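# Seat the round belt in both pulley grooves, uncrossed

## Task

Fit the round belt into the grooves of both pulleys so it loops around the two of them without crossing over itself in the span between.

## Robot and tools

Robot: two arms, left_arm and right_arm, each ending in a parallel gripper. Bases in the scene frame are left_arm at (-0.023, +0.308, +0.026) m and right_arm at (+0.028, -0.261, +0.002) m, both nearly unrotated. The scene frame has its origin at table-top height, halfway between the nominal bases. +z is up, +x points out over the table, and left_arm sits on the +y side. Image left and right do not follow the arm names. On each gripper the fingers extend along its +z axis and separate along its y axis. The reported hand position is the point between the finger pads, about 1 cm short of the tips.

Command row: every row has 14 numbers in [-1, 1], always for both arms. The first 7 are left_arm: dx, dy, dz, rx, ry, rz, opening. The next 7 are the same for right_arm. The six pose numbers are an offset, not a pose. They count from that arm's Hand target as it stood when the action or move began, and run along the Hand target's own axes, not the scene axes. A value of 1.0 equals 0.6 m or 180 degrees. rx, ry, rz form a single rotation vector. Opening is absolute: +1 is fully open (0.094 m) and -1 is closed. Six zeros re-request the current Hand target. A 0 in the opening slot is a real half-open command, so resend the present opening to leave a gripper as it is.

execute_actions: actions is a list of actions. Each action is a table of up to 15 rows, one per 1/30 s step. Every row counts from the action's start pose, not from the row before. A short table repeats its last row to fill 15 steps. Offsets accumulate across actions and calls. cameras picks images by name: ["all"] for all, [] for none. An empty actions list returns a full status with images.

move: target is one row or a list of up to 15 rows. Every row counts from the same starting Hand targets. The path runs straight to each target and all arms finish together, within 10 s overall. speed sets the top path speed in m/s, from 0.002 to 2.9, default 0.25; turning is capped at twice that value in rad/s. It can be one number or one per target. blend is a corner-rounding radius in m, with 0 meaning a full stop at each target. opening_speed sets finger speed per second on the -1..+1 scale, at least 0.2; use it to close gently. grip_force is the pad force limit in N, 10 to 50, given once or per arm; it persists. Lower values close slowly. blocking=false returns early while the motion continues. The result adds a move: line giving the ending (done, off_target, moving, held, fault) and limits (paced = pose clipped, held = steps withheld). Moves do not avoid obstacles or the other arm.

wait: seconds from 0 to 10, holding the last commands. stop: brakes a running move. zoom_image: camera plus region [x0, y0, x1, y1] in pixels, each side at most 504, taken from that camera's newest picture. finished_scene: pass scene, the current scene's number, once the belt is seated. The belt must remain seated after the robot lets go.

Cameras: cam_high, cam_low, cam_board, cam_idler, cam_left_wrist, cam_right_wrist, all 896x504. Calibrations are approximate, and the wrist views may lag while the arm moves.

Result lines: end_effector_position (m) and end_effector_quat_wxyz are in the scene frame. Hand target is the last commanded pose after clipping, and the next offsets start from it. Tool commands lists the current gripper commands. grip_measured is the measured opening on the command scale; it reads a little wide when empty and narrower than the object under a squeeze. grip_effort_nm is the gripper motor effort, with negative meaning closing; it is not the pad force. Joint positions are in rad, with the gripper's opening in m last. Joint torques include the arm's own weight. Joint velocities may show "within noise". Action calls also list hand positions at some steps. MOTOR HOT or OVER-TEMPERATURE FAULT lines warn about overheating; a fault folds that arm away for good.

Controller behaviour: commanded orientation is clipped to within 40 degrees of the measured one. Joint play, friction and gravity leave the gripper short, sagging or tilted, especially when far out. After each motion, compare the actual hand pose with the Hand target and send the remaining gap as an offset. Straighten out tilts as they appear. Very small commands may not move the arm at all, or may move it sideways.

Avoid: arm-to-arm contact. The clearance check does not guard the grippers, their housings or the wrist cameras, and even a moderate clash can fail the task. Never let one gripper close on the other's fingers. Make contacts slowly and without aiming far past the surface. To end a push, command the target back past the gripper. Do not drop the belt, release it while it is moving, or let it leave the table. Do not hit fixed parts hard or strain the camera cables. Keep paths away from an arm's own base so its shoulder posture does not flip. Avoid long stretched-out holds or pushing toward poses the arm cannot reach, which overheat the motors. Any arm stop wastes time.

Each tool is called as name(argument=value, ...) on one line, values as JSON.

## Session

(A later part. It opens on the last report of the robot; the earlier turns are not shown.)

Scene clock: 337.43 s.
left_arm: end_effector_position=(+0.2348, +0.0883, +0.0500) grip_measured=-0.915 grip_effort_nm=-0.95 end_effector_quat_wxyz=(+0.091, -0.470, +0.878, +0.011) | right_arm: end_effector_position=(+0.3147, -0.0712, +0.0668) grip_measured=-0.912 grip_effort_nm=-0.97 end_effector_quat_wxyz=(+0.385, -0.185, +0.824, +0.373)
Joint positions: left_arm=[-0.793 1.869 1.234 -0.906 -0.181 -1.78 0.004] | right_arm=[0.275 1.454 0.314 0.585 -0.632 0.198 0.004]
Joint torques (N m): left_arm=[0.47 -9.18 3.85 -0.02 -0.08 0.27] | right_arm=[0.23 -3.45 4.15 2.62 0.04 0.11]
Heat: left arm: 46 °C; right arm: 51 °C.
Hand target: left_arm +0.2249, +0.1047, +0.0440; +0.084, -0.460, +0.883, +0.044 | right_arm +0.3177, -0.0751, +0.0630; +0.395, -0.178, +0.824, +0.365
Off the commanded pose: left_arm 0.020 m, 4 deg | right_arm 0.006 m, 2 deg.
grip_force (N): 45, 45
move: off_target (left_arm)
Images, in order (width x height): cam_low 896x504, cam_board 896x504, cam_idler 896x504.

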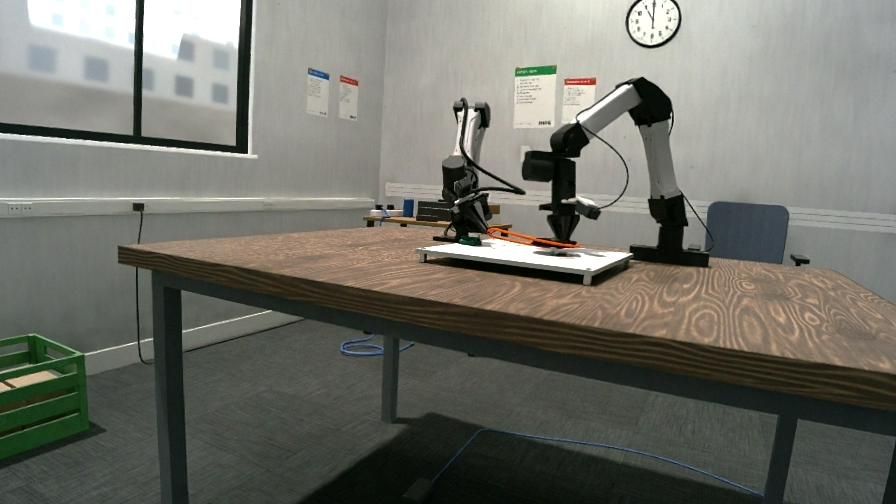

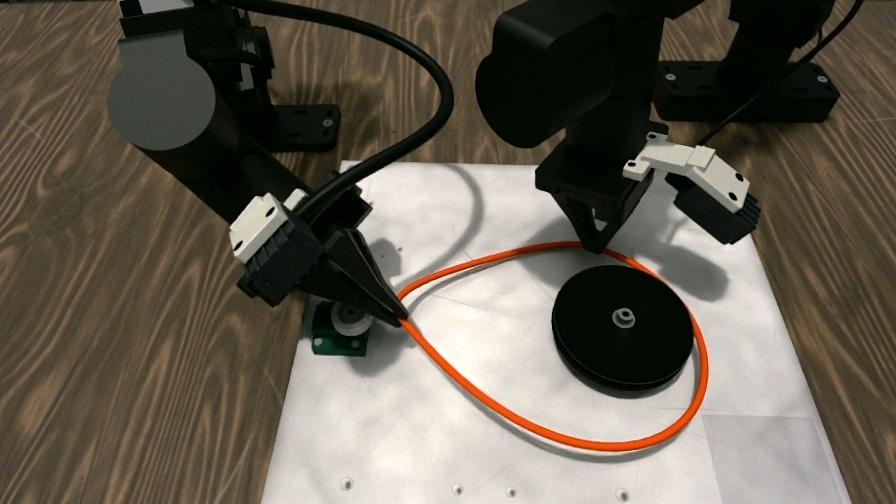

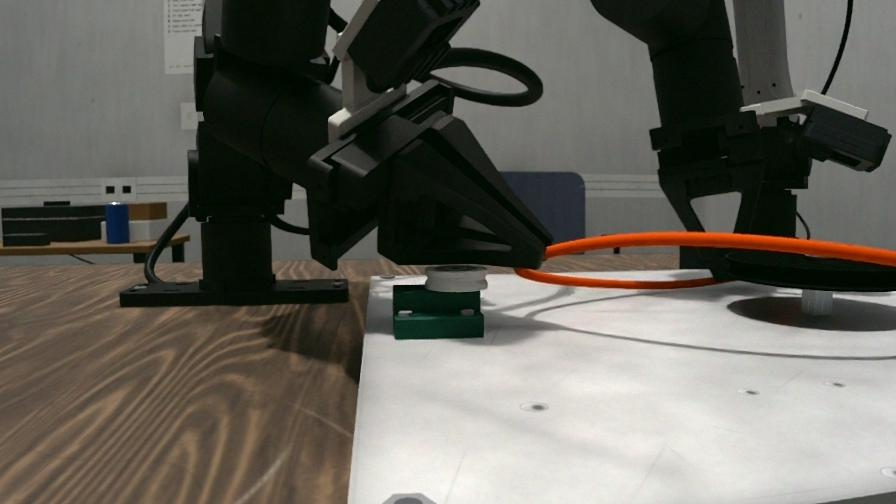

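move(target=[0.0119,-0.0115,-0.0244,0,0,0,-1,-0.0103,-0.0095,-0.023,0,0,-0.08,-1], speed=0.08, cameras=["cam_low","cam_board","cam_idler"])

zoom_image(camera="cam_low", region=[524, 226, 596, 266])

zoom_image(camera="cam_board", region=[400, 200, 760, 440])

Scene clock: 350.83 s.
left_arm: end_effector_position=(+0.2401, +0.0768, +0.0589) grip_measured=-0.915 grip_effort_nm=-0.94 end_effector_quat_wxyz=(+0.095, -0.466, +0.879, -0.006) | right_arm: end_effector_position=(+0.3194, -0.0801, +0.0758) grip_measured=-0.912 grip_effort_nm=-0.97 end_effector_quat_wxyz=(+0.441, -0.280, +0.788, +0.327)
Joint positions: left_arm=[-0.804 1.869 1.271 -0.909 -0.18 -1.78 0.004] | right_arm=[0.227 1.432 0.314 0.585 -0.673 -0.055 0.004]
Joint torques (N m): left_arm=[-0.58 -8.38 6.87 -0.54 -0.12 0.01] | right_arm=[-1.13 -7.24 4.82 1.68 -0.11 -0.24]
Heat: left arm: 47 °C; right arm: 51 °C.
Hand target: left_arm +0.2250, +0.0927, +0.0571; +0.084, -0.460, +0.883, +0.044 | right_arm +0.3177, -0.0892, +0.0710; +0.437, -0.280, +0.796, +0.312
Off the commanded pose: left_arm 0.022 m, 6 deg | right_arm 0.010 m, 2 deg.
grip_force (N): 45, 45
move: off_target (left_arm)
Images, in order (width x height): cam_low 896x504, cam_board 896x504, cam_idler 896x504.

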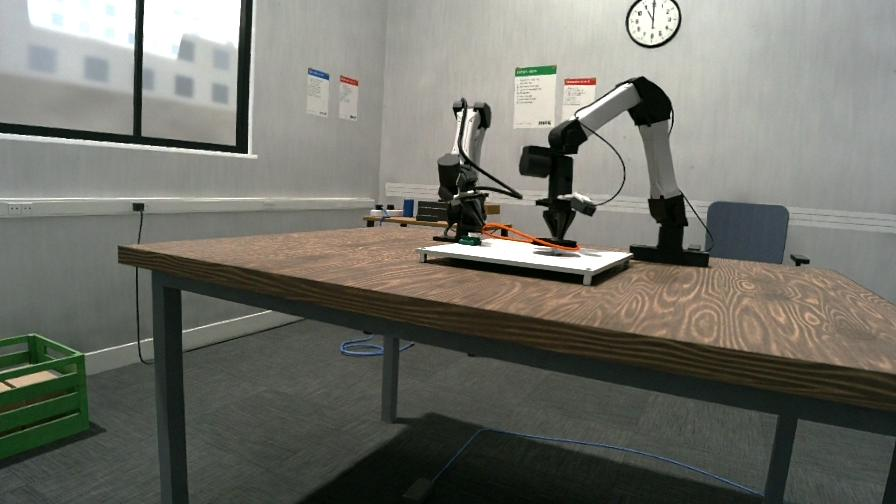

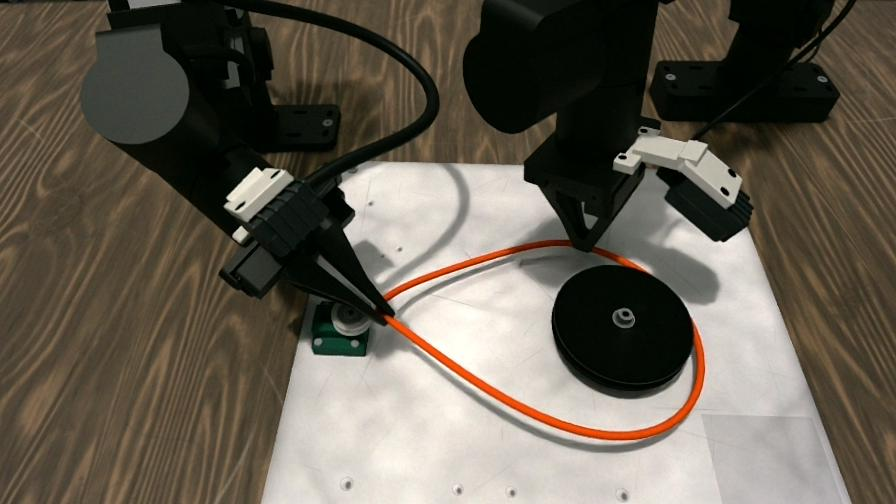

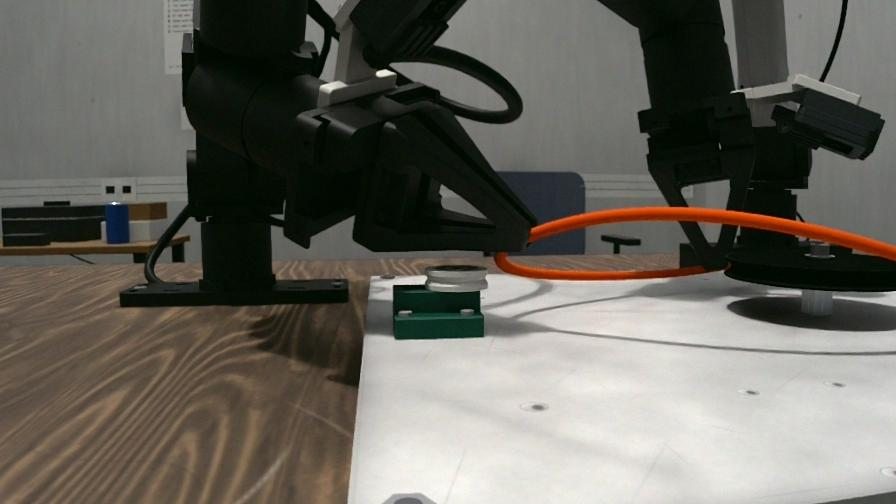

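Scaled by 7.000 from the camera's 896x504 image, which has a finer 1280x720 frame.

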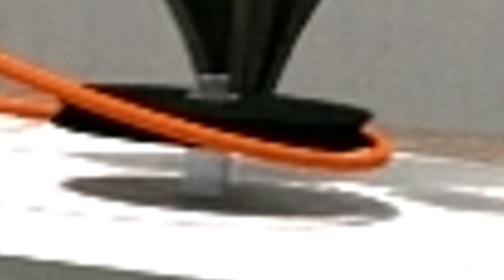

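Scaled by 1.400 from the camera's 896x504 image, which has a finer 1280x720 frame.

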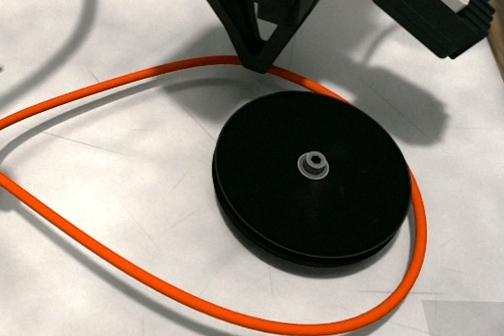

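move(target=[0.0085,-0.0077,-0.0135,0,-0.02,0,-1,0.011,-0.0212,-0.0195,0,0,-0.03,-1], speed=0.08, cameras=["cam_low","cam_board","cam_idler"])

zoom_image(camera="cam_low", region=[524, 226, 596, 266])

zoom_image(camera="cam_board", region=[400, 200, 760, 440])

Scene clock: 362.13 s.
left_arm: end_effector_position=(+0.2355, +0.0601, +0.0690) grip_measured=-0.915 grip_effort_nm=-0.94 end_effector_quat_wxyz=(+0.101, -0.462, +0.881, -0.009) | right_arm: end_effector_position=(+0.3188, -0.0955, +0.0765) grip_measured=-0.912 grip_effort_nm=-0.97 end_effector_quat_wxyz=(+0.460, -0.323, +0.766, +0.312)
Joint positions: left_arm=[-0.852 1.884 1.331 -0.954 -0.193 -1.818 0.004] | right_arm=[0.144 1.427 0.306 0.565 -0.764 -0.208 0.004]
Joint torques (N m): left_arm=[-0.42 -7.1 6.83 -0.59 -0.5 -0.08] | right_arm=[-1.42 -6.57 4.66 1.5 0.02 -0.3]
Heat: left arm: 47 °C; right arm: 49 °C.
Hand target: left_arm +0.2250, +0.0848, +0.0640; +0.111, -0.458, +0.880, +0.058 | right_arm +0.3178, -0.1071, +0.0671; +0.451, -0.317, +0.782, +0.291
Off the commanded pose: left_arm 0.027 m, 8 deg | right_arm 0.015 m, 3 deg.
grip_force (N): 45, 45
move: off_target (left_arm, right_arm)
Images, in order (width x height): cam_low 896x504, cam_board 896x504, cam_idler 896x504.

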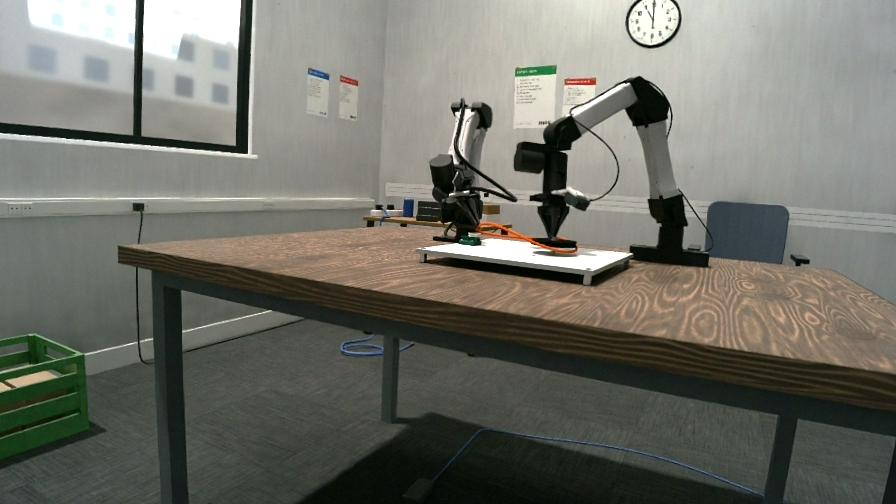

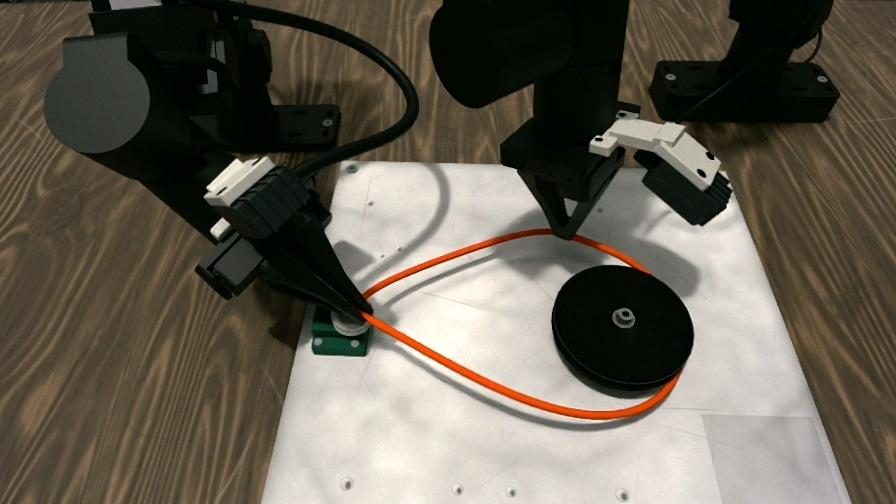

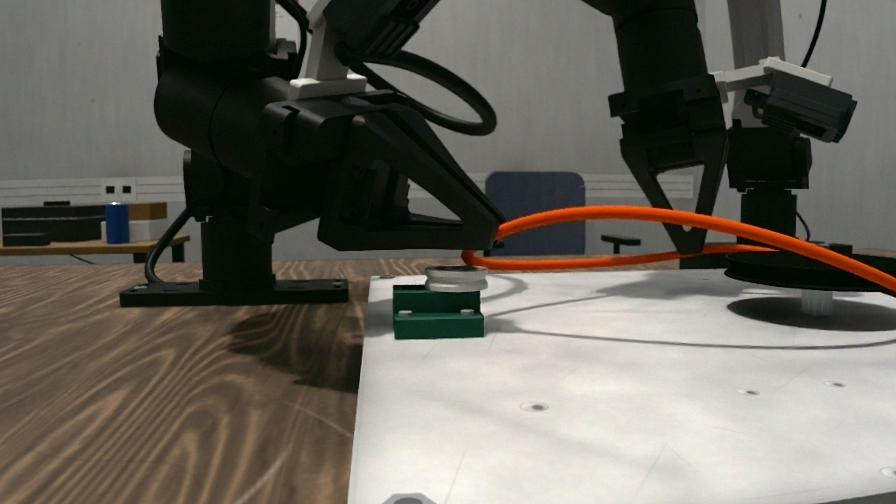

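Scaled by 7.000 from the camera's 896x504 image, which has a finer 1280x720 frame.

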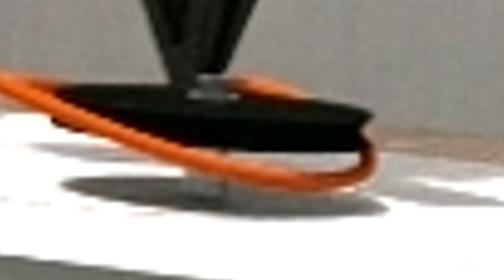

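Scaled by 1.400 from the camera's 896x504 image, which has a finer 1280x720 frame.

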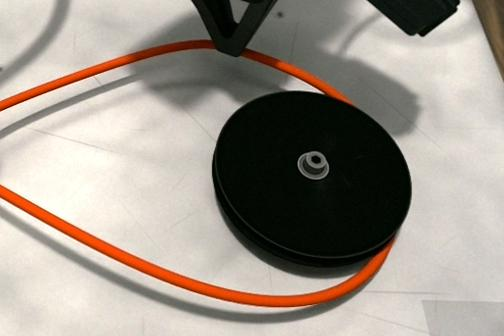

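move(target=[-0.0367,0.0175,0.0228,0,-0.03,0,-1,-0.0048,0.015,-0.0075,0,0,-0.2,-1], speed=0.08, cameras=["cam_low","cam_board","cam_idler"])

zoom_image(camera="cam_low", region=[524, 226, 596, 266])

zoom_image(camera="cam_board", region=[400, 200, 760, 440])

Scene clock: 387.50 s.
left_arm: end_effector_position=(+0.2421, +0.0688, +0.0647) grip_measured=-0.915 grip_effort_nm=-0.94 end_effector_quat_wxyz=(+0.132, -0.461, +0.877, -0.002) | right_arm: end_effector_position=(+0.3068, -0.0926, +0.0820) grip_measured=-0.912 grip_effort_nm=-0.96 end_effector_quat_wxyz=(+0.530, -0.541, +0.630, +0.171)
Joint positions: left_arm=[-0.852 1.884 1.303 -0.924 -0.256 -1.818 0.004] | right_arm=[0.152 1.358 0.29 0.505 -0.781 -0.816 0.004]
Joint torques (N m): left_arm=[0.87 -8.84 3.04 -0.56 -0.82 0.03] | right_arm=[-0.65 -6.19 4.82 1.57 0.31 -0.35]
Heat: left arm: 43 °C; right arm: 46 °C.
Hand target: left_arm +0.2306, +0.1110, +0.0563; +0.153, -0.455, +0.874, +0.080 | right_arm +0.3097, -0.1042, +0.0730; +0.519, -0.543, +0.645, +0.138
Off the commanded pose: left_arm 0.045 m, 10 deg | right_arm 0.015 m, 4 deg.
grip_force (N): 45, 45
move: off_target (left_arm, right_arm)
Images, in order (width x height): cam_low 896x504, cam_board 896x504, cam_idler 896x504.

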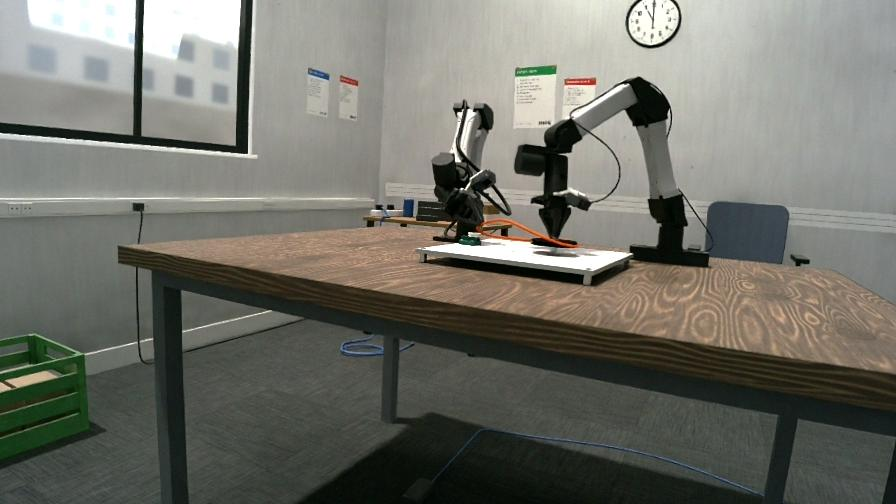

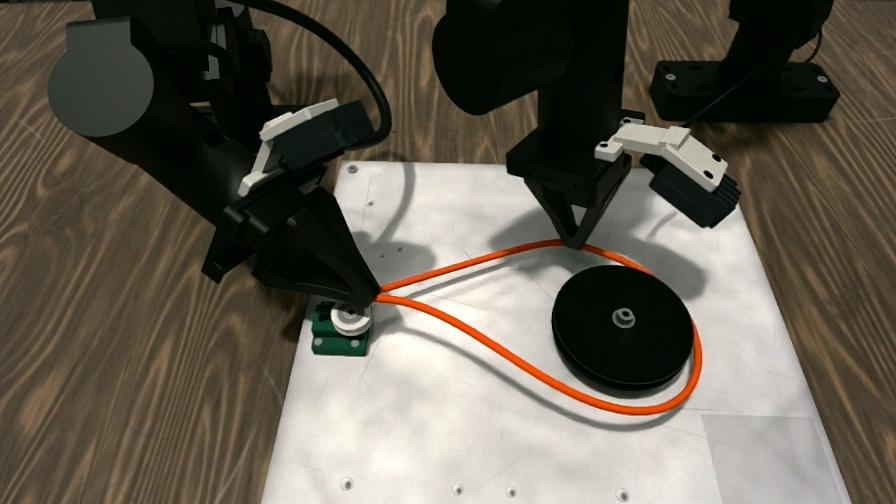

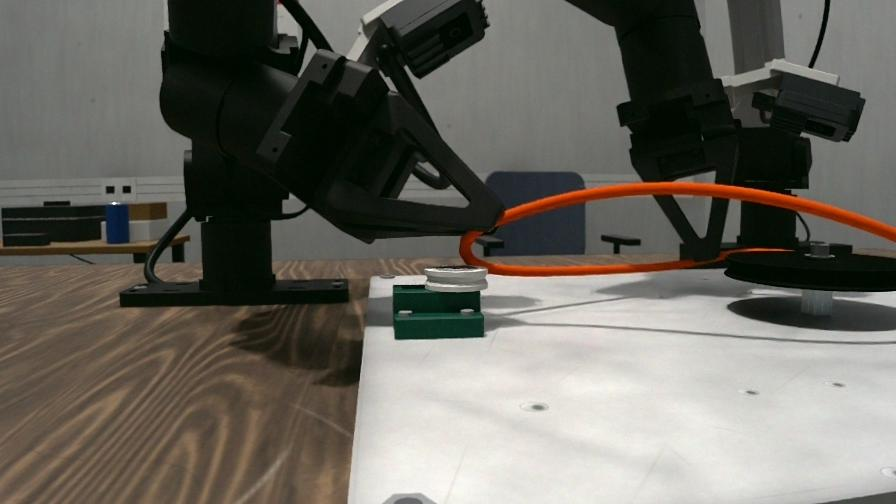

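Scaled by 7.000 from the camera's 896x504 image, which has a finer 1280x720 frame.

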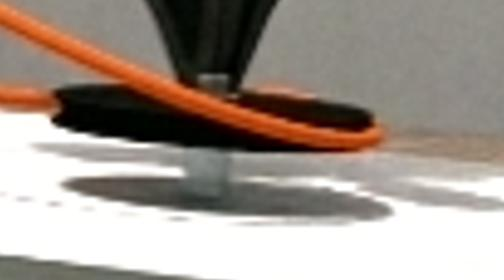

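Scaled by 1.400 from the camera's 896x504 image, which has a finer 1280x720 frame.

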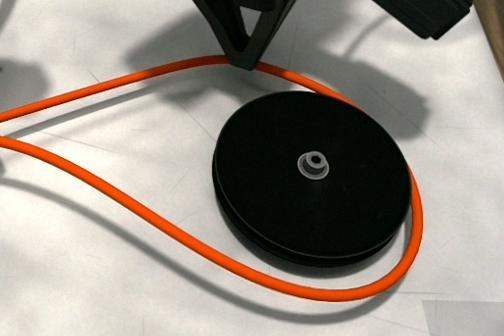

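move(target=[0.0042,0.0093,0.0162,0,0,0,-1,0.0192,0.0028,-0.0005,0,0,0.09,-1], speed=0.08, cameras=["cam_low","cam_board","cam_idler"])

zoom_image(camera="cam_low", region=[524, 226, 596, 266])

zoom_image(camera="cam_board", region=[400, 200, 760, 440])

Scene clock: 403.50 s.
left_arm: end_effector_position=(+0.2387, +0.0735, +0.0533) grip_measured=-0.915 grip_effort_nm=-0.94 end_effector_quat_wxyz=(+0.133, -0.461, +0.877, +0.001) | right_arm: end_effector_position=(+0.2999, -0.0937, +0.0743) grip_measured=-0.912 grip_effort_nm=-0.97 end_effector_quat_wxyz=(+0.498, -0.467, +0.690, +0.241)
Joint positions: left_arm=[-0.852 1.884 1.254 -0.882 -0.259 -1.818 0.004] | right_arm=[0.142 1.369 0.272 0.505 -0.804 -0.596 0.004]
Joint torques (N m): left_arm=[0.64 -8.88 2.97 -0.55 -0.76 0.01] | right_arm=[-2.28 -3.03 4.62 2 0.3 0.07]
Heat: left arm: 43 °C; right arm: 46 °C.
Hand target: left_arm +0.2265, +0.1150, +0.0463; +0.153, -0.455, +0.874, +0.080 | right_arm +0.3096, -0.1102, +0.0630; +0.495, -0.447, +0.716, +0.209
Off the commanded pose: left_arm 0.044 m, 9 deg | right_arm 0.022 m, 5 deg.
grip_force (N): 45, 45
move: off_target (left_arm, right_arm)
Images, in order (width x height): cam_low 896x504, cam_board 896x504, cam_idler 896x504.

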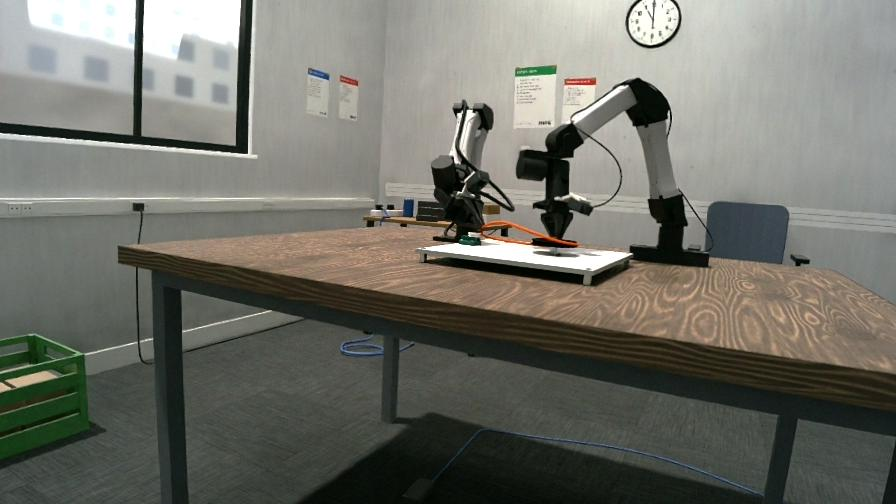

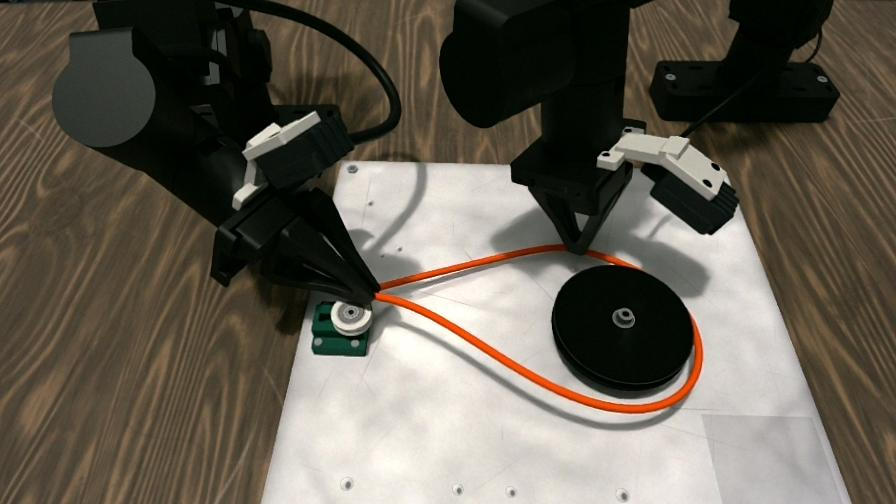

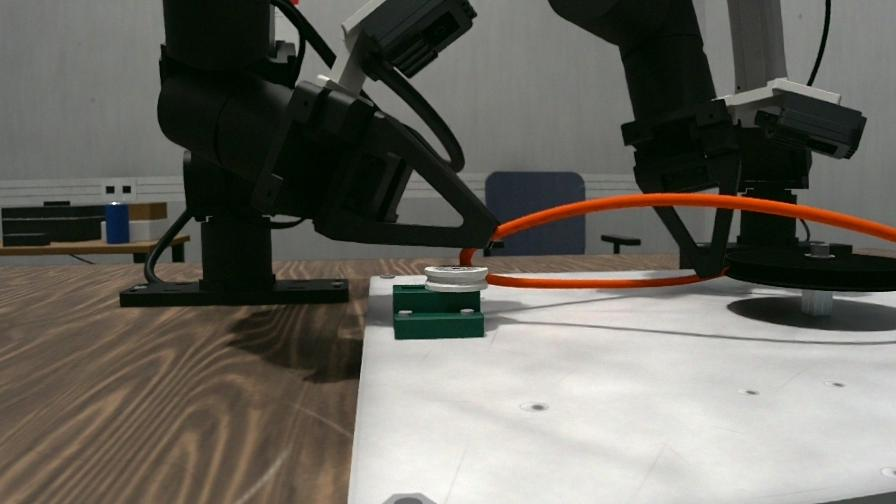

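Scaled by 7.000 from the camera's 896x504 image, which has a finer 1280x720 frame.

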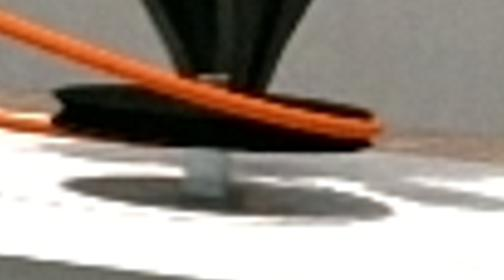

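Scaled by 1.400 from the camera's 896x504 image, which has a finer 1280x720 frame.

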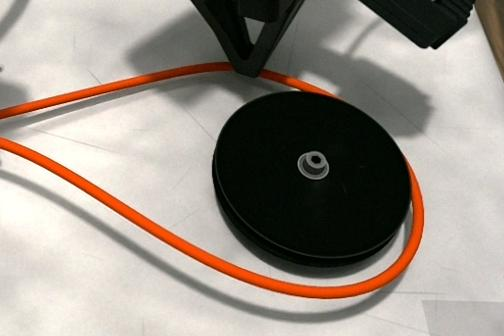

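move(target=[0.0093,-0.0057,0.0018,0,0,0,-1,0.019,-0.0125,-0.0163,0,0,0.05,-1], speed=0.08, cameras=["cam_low","cam_board","cam_idler"])

zoom_image(camera="cam_low", region=[524, 226, 596, 266])

zoom_image(camera="cam_board", region=[400, 200, 760, 440])

Scene clock: 419.87 s.
left_arm: end_effector_position=(+0.2413, +0.0682, +0.0537) grip_measured=-0.915 grip_effort_nm=-0.94 end_effector_quat_wxyz=(+0.135, -0.461, +0.877, -0.010) | right_arm: end_effector_position=(+0.3002, -0.1069, +0.0743) grip_measured=-0.912 grip_effort_nm=-0.97 end_effector_quat_wxyz=(+0.489, -0.418, +0.712, +0.280)
Joint positions: left_arm=[-0.856 1.884 1.254 -0.859 -0.259 -1.819 0.004] | right_arm=[0.064 1.384 0.265 0.505 -0.885 -0.509 0.004]
Joint torques (N m): left_arm=[0.16 -7.47 4.19 -0.75 -0.75 -0.04] | right_arm=[-2.69 -3.11 4.81 1.61 0.41 0.03]
Heat: left arm: 43 °C; right arm: 47 °C.
Hand target: left_arm +0.2265, +0.1091, +0.0434; +0.153, -0.455, +0.874, +0.080 | right_arm +0.3096, -0.1262, +0.0580; +0.477, -0.389, +0.748, +0.248
Off the commanded pose: left_arm 0.045 m, 11 deg | right_arm 0.027 m, 7 deg.
grip_force (N): 45, 45
move: off_target (left_arm, right_arm)
Images, in order (width x height): cam_low 896x504, cam_board 896x504, cam_idler 896x504.

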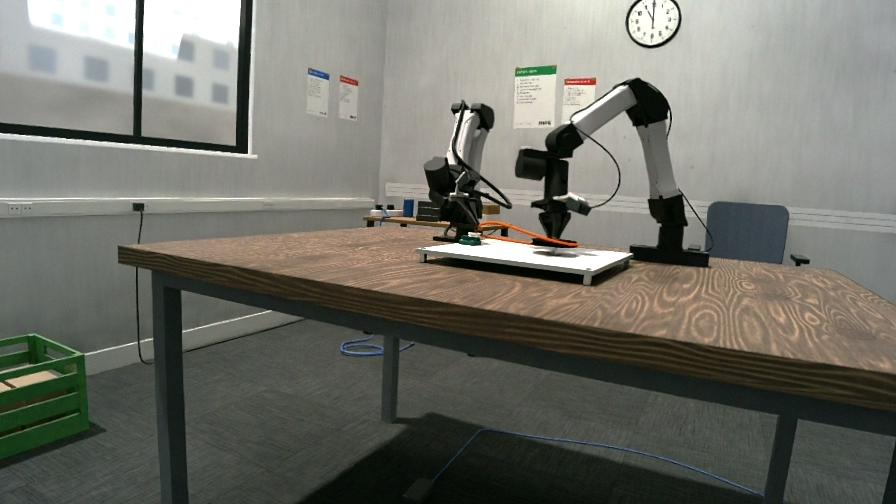

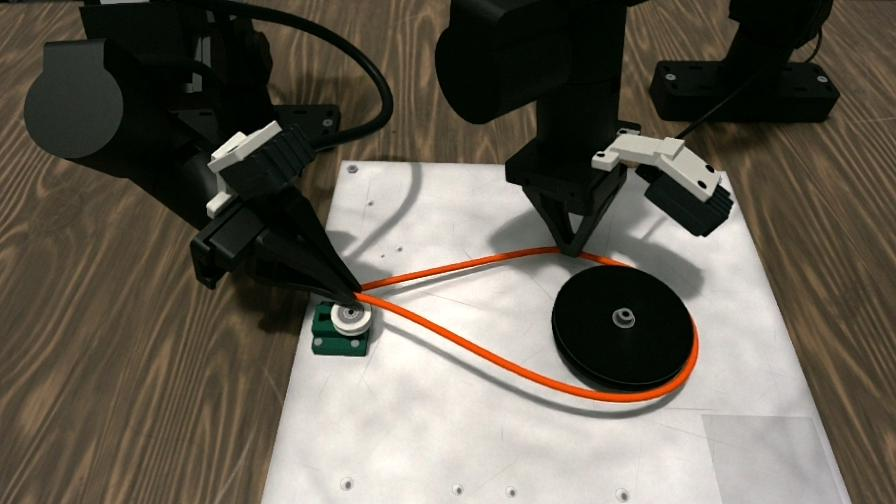

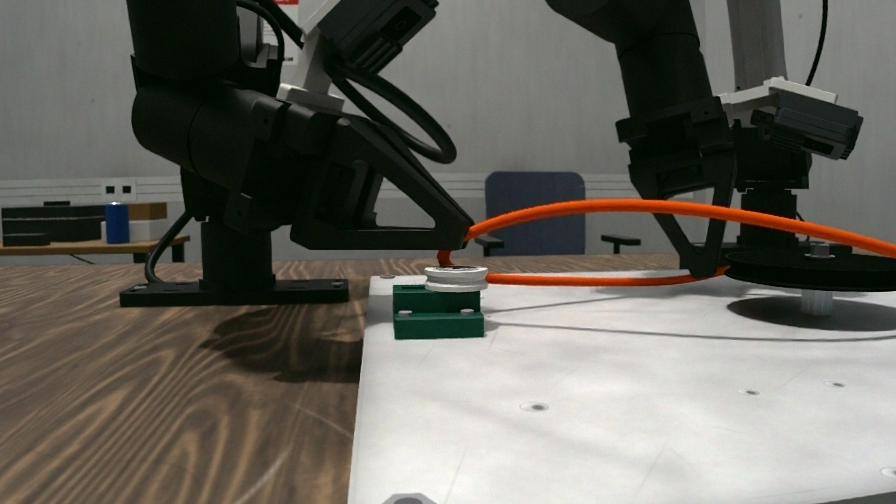

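Scaled by 7.000 from the camera's 896x504 image, which has a finer 1280x720 frame.

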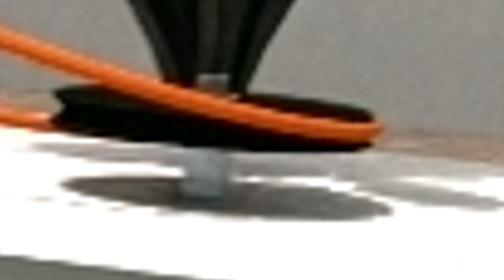

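Scaled by 1.400 from the camera's 896x504 image, which has a finer 1280x720 frame.

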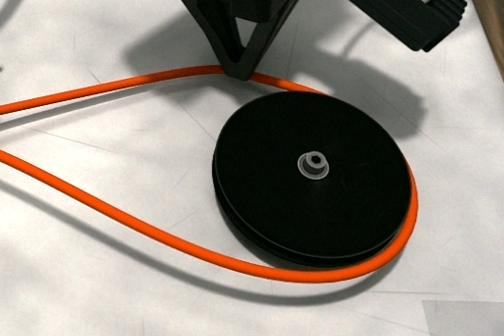

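move(target=[0.0093,-0.0057,0.0018,0,0,0,-1,0.0152,-0.0100,-0.0125,0,0,0.04,-1], speed=0.08, cameras=["cam_low","cam_board","cam_idler"])

zoom_image(camera="cam_low", region=[524, 226, 596, 266])

zoom_image(camera="cam_board", region=[400, 200, 760, 440])

Scene clock: 431.63 s.
left_arm: end_effector_position=(+0.2417, +0.0617, +0.0532) grip_measured=-0.915 grip_effort_nm=-0.94 end_effector_quat_wxyz=(+0.136, -0.461, +0.877, -0.017) | right_arm: end_effector_position=(+0.2980, -0.1186, +0.0667) grip_measured=-0.912 grip_effort_nm=-0.97 end_effector_quat_wxyz=(+0.467, -0.372, +0.739, +0.312)
Joint positions: left_arm=[-0.867 1.893 1.264 -0.849 -0.259 -1.83 0.004] | right_arm=[0.003 1.407 0.259 0.479 -0.934 -0.445 0.004]
Joint torques (N m): left_arm=[0.12 -6.65 4.72 -0.75 -0.75 -0.01] | right_arm=[-2.93 -3.38 5.03 1.59 0.35 0.04]
Heat: left arm: 43 °C; right arm: 46 °C.
Hand target: left_arm +0.2266, +0.1031, +0.0405; +0.153, -0.455, +0.874, +0.080 | right_arm +0.3084, -0.1384, +0.0530; +0.460, -0.341, +0.771, +0.277
Off the commanded pose: left_arm 0.046 m, 11 deg | right_arm 0.026 m, 7 deg.
grip_force (N): 45, 45
move: off_target (left_arm, right_arm)
Images, in order (width x height): cam_low 896x504, cam_board 896x504, cam_idler 896x504.

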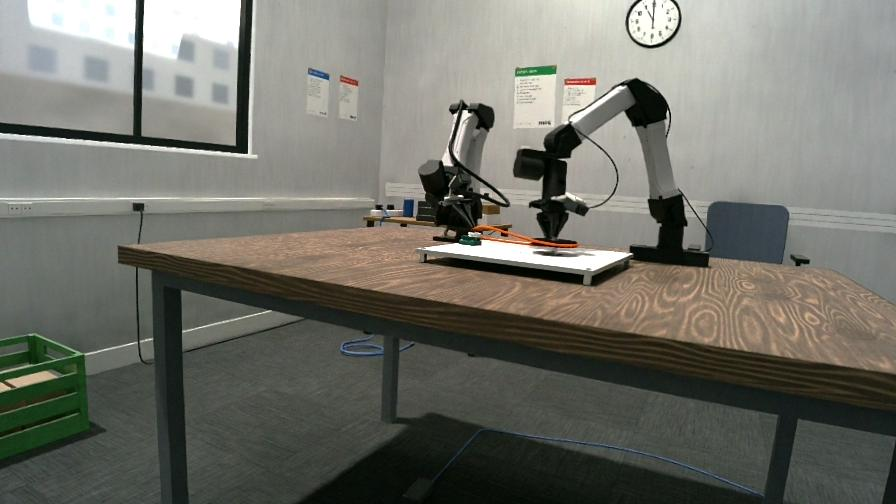

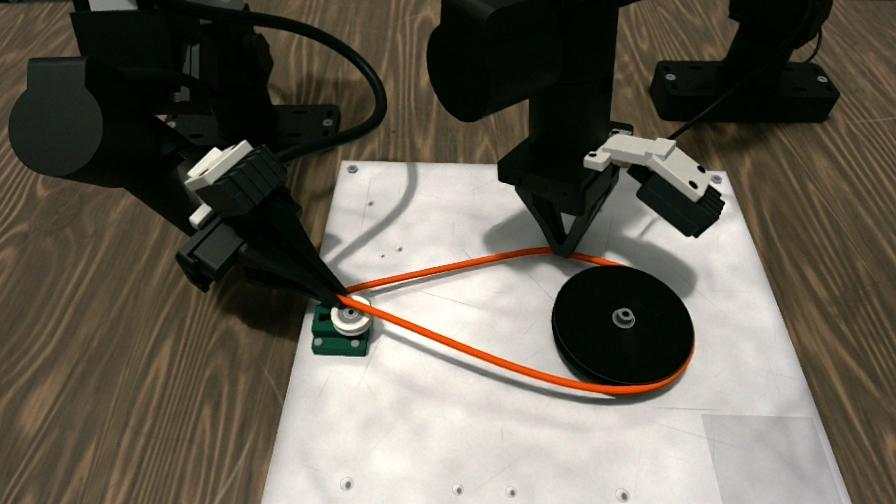

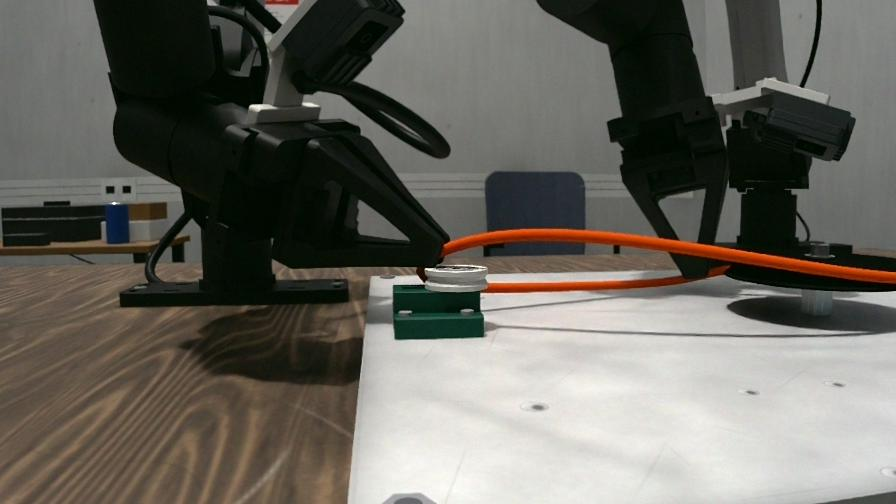

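Scaled by 7.000 from the camera's 896x504 image, which has a finer 1280x720 frame.

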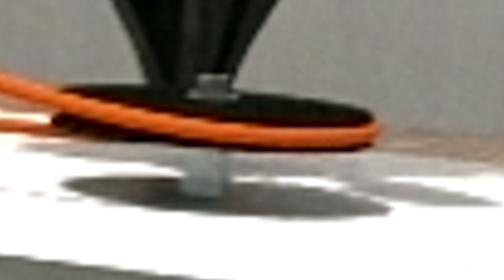

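Scaled by 1.400 from the camera's 896x504 image, which has a finer 1280x720 frame.

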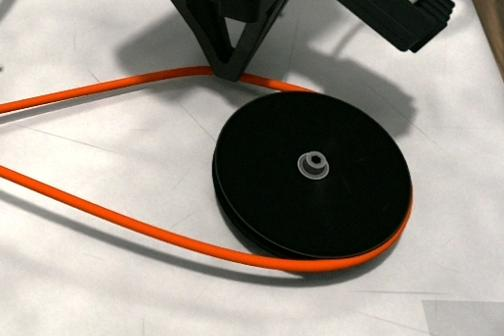

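move(target=[[0,0,0,0,0,0,-0.3,0,0,0,0,0,0,-1],[0,0,-0.15,0,0,0,-0.3,0,0,0,0,0,0,-1]], speed=0.08, opening_speed=1.0, cameras=["cam_low","cam_board","cam_idler"])

zoom_image(camera="cam_low", region=[524, 226, 596, 266])

zoom_image(camera="cam_board", region=[400, 200, 760, 440])

Scene clock: 443.23 s.
left_arm: end_effector_position=(+0.2080, +0.0778, +0.1100) grip_measured=-0.302 grip_effort_nm=0.10 end_effector_quat_wxyz=(+0.143, -0.445, +0.879, +0.090) | right_arm: end_effector_position=(+0.3010, -0.1242, +0.0665) grip_measured=-0.912 grip_effort_nm=-0.97 end_effector_quat_wxyz=(+0.470, -0.364, +0.743, +0.306)
Joint positions: left_arm=[-0.941 1.906 1.501 -1.305 -0.31 -1.907 0.033] | right_arm=[-0.016 1.407 0.259 0.479 -0.931 -0.445 0.004]
Joint torques (N m): left_arm=[-0.46 -11.85 7.71 -0.34 -0.26 -0.18] | right_arm=[-1.5 -3.18 5.19 1.6 0.33 0.03]
Heat: left arm: 43 °C; right arm: 45 °C.
Hand target: left_arm +0.2090, +0.0780, +0.1252; +0.153, -0.455, +0.874, +0.080 | right_arm +0.3084, -0.1383, +0.0530; +0.460, -0.341, +0.771, +0.277
Off the commanded pose: left_arm 0.015 m, 2 deg | right_arm 0.021 m, 5 deg.
grip_force (N): 45, 45
move: off_target (left_arm, right_arm)
Images, in order (width x height): cam_low 896x504, cam_board 896x504, cam_idler 896x504.

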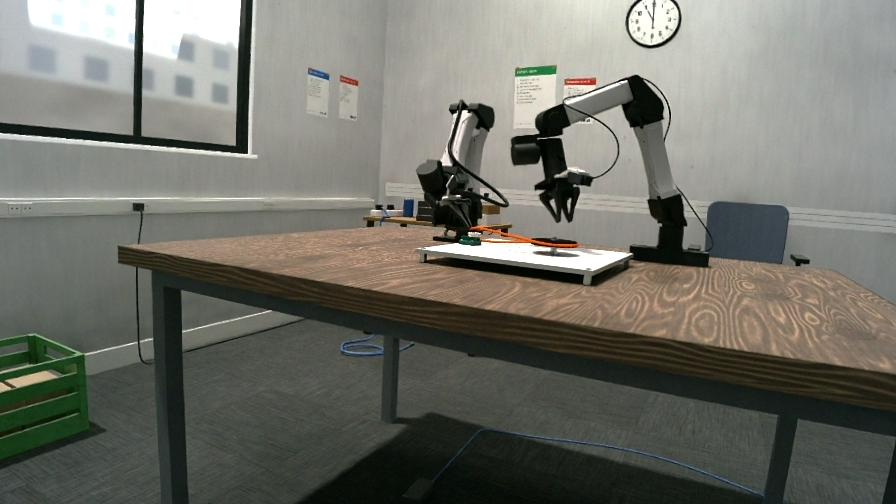

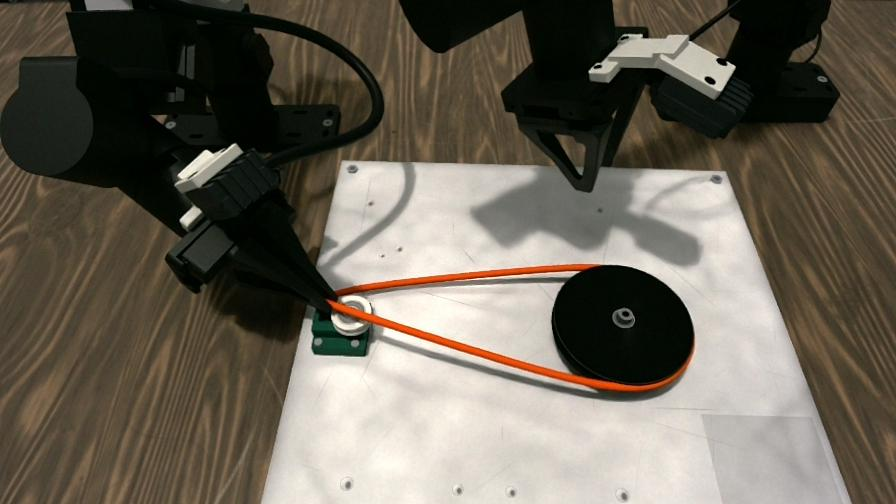

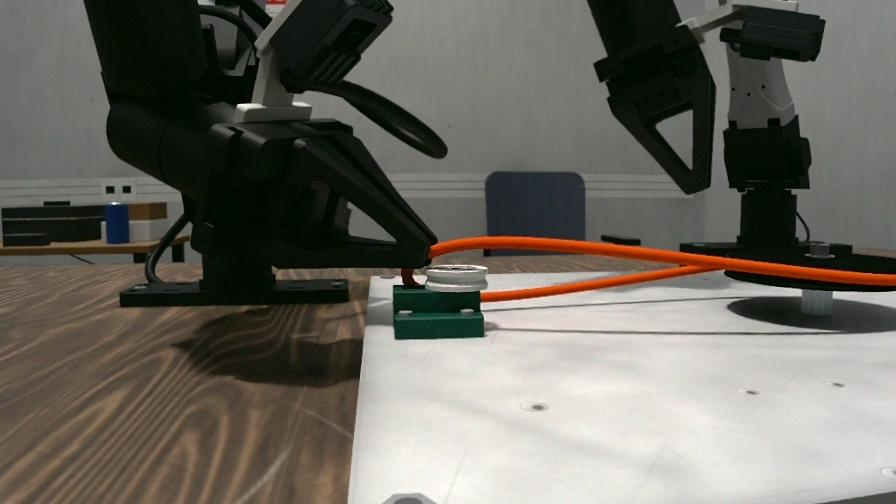

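Scaled by 7.000 from the camera's 896x504 image, which has a finer 1280x720 frame.

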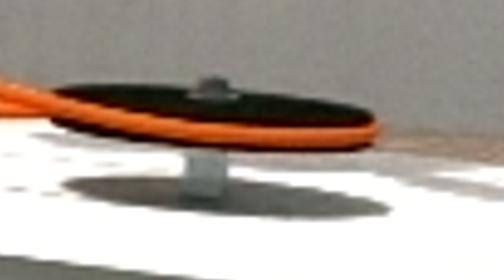

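Scaled by 1.400 from the camera's 896x504 image, which has a finer 1280x720 frame.

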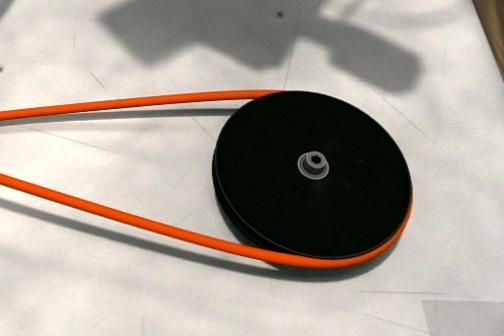

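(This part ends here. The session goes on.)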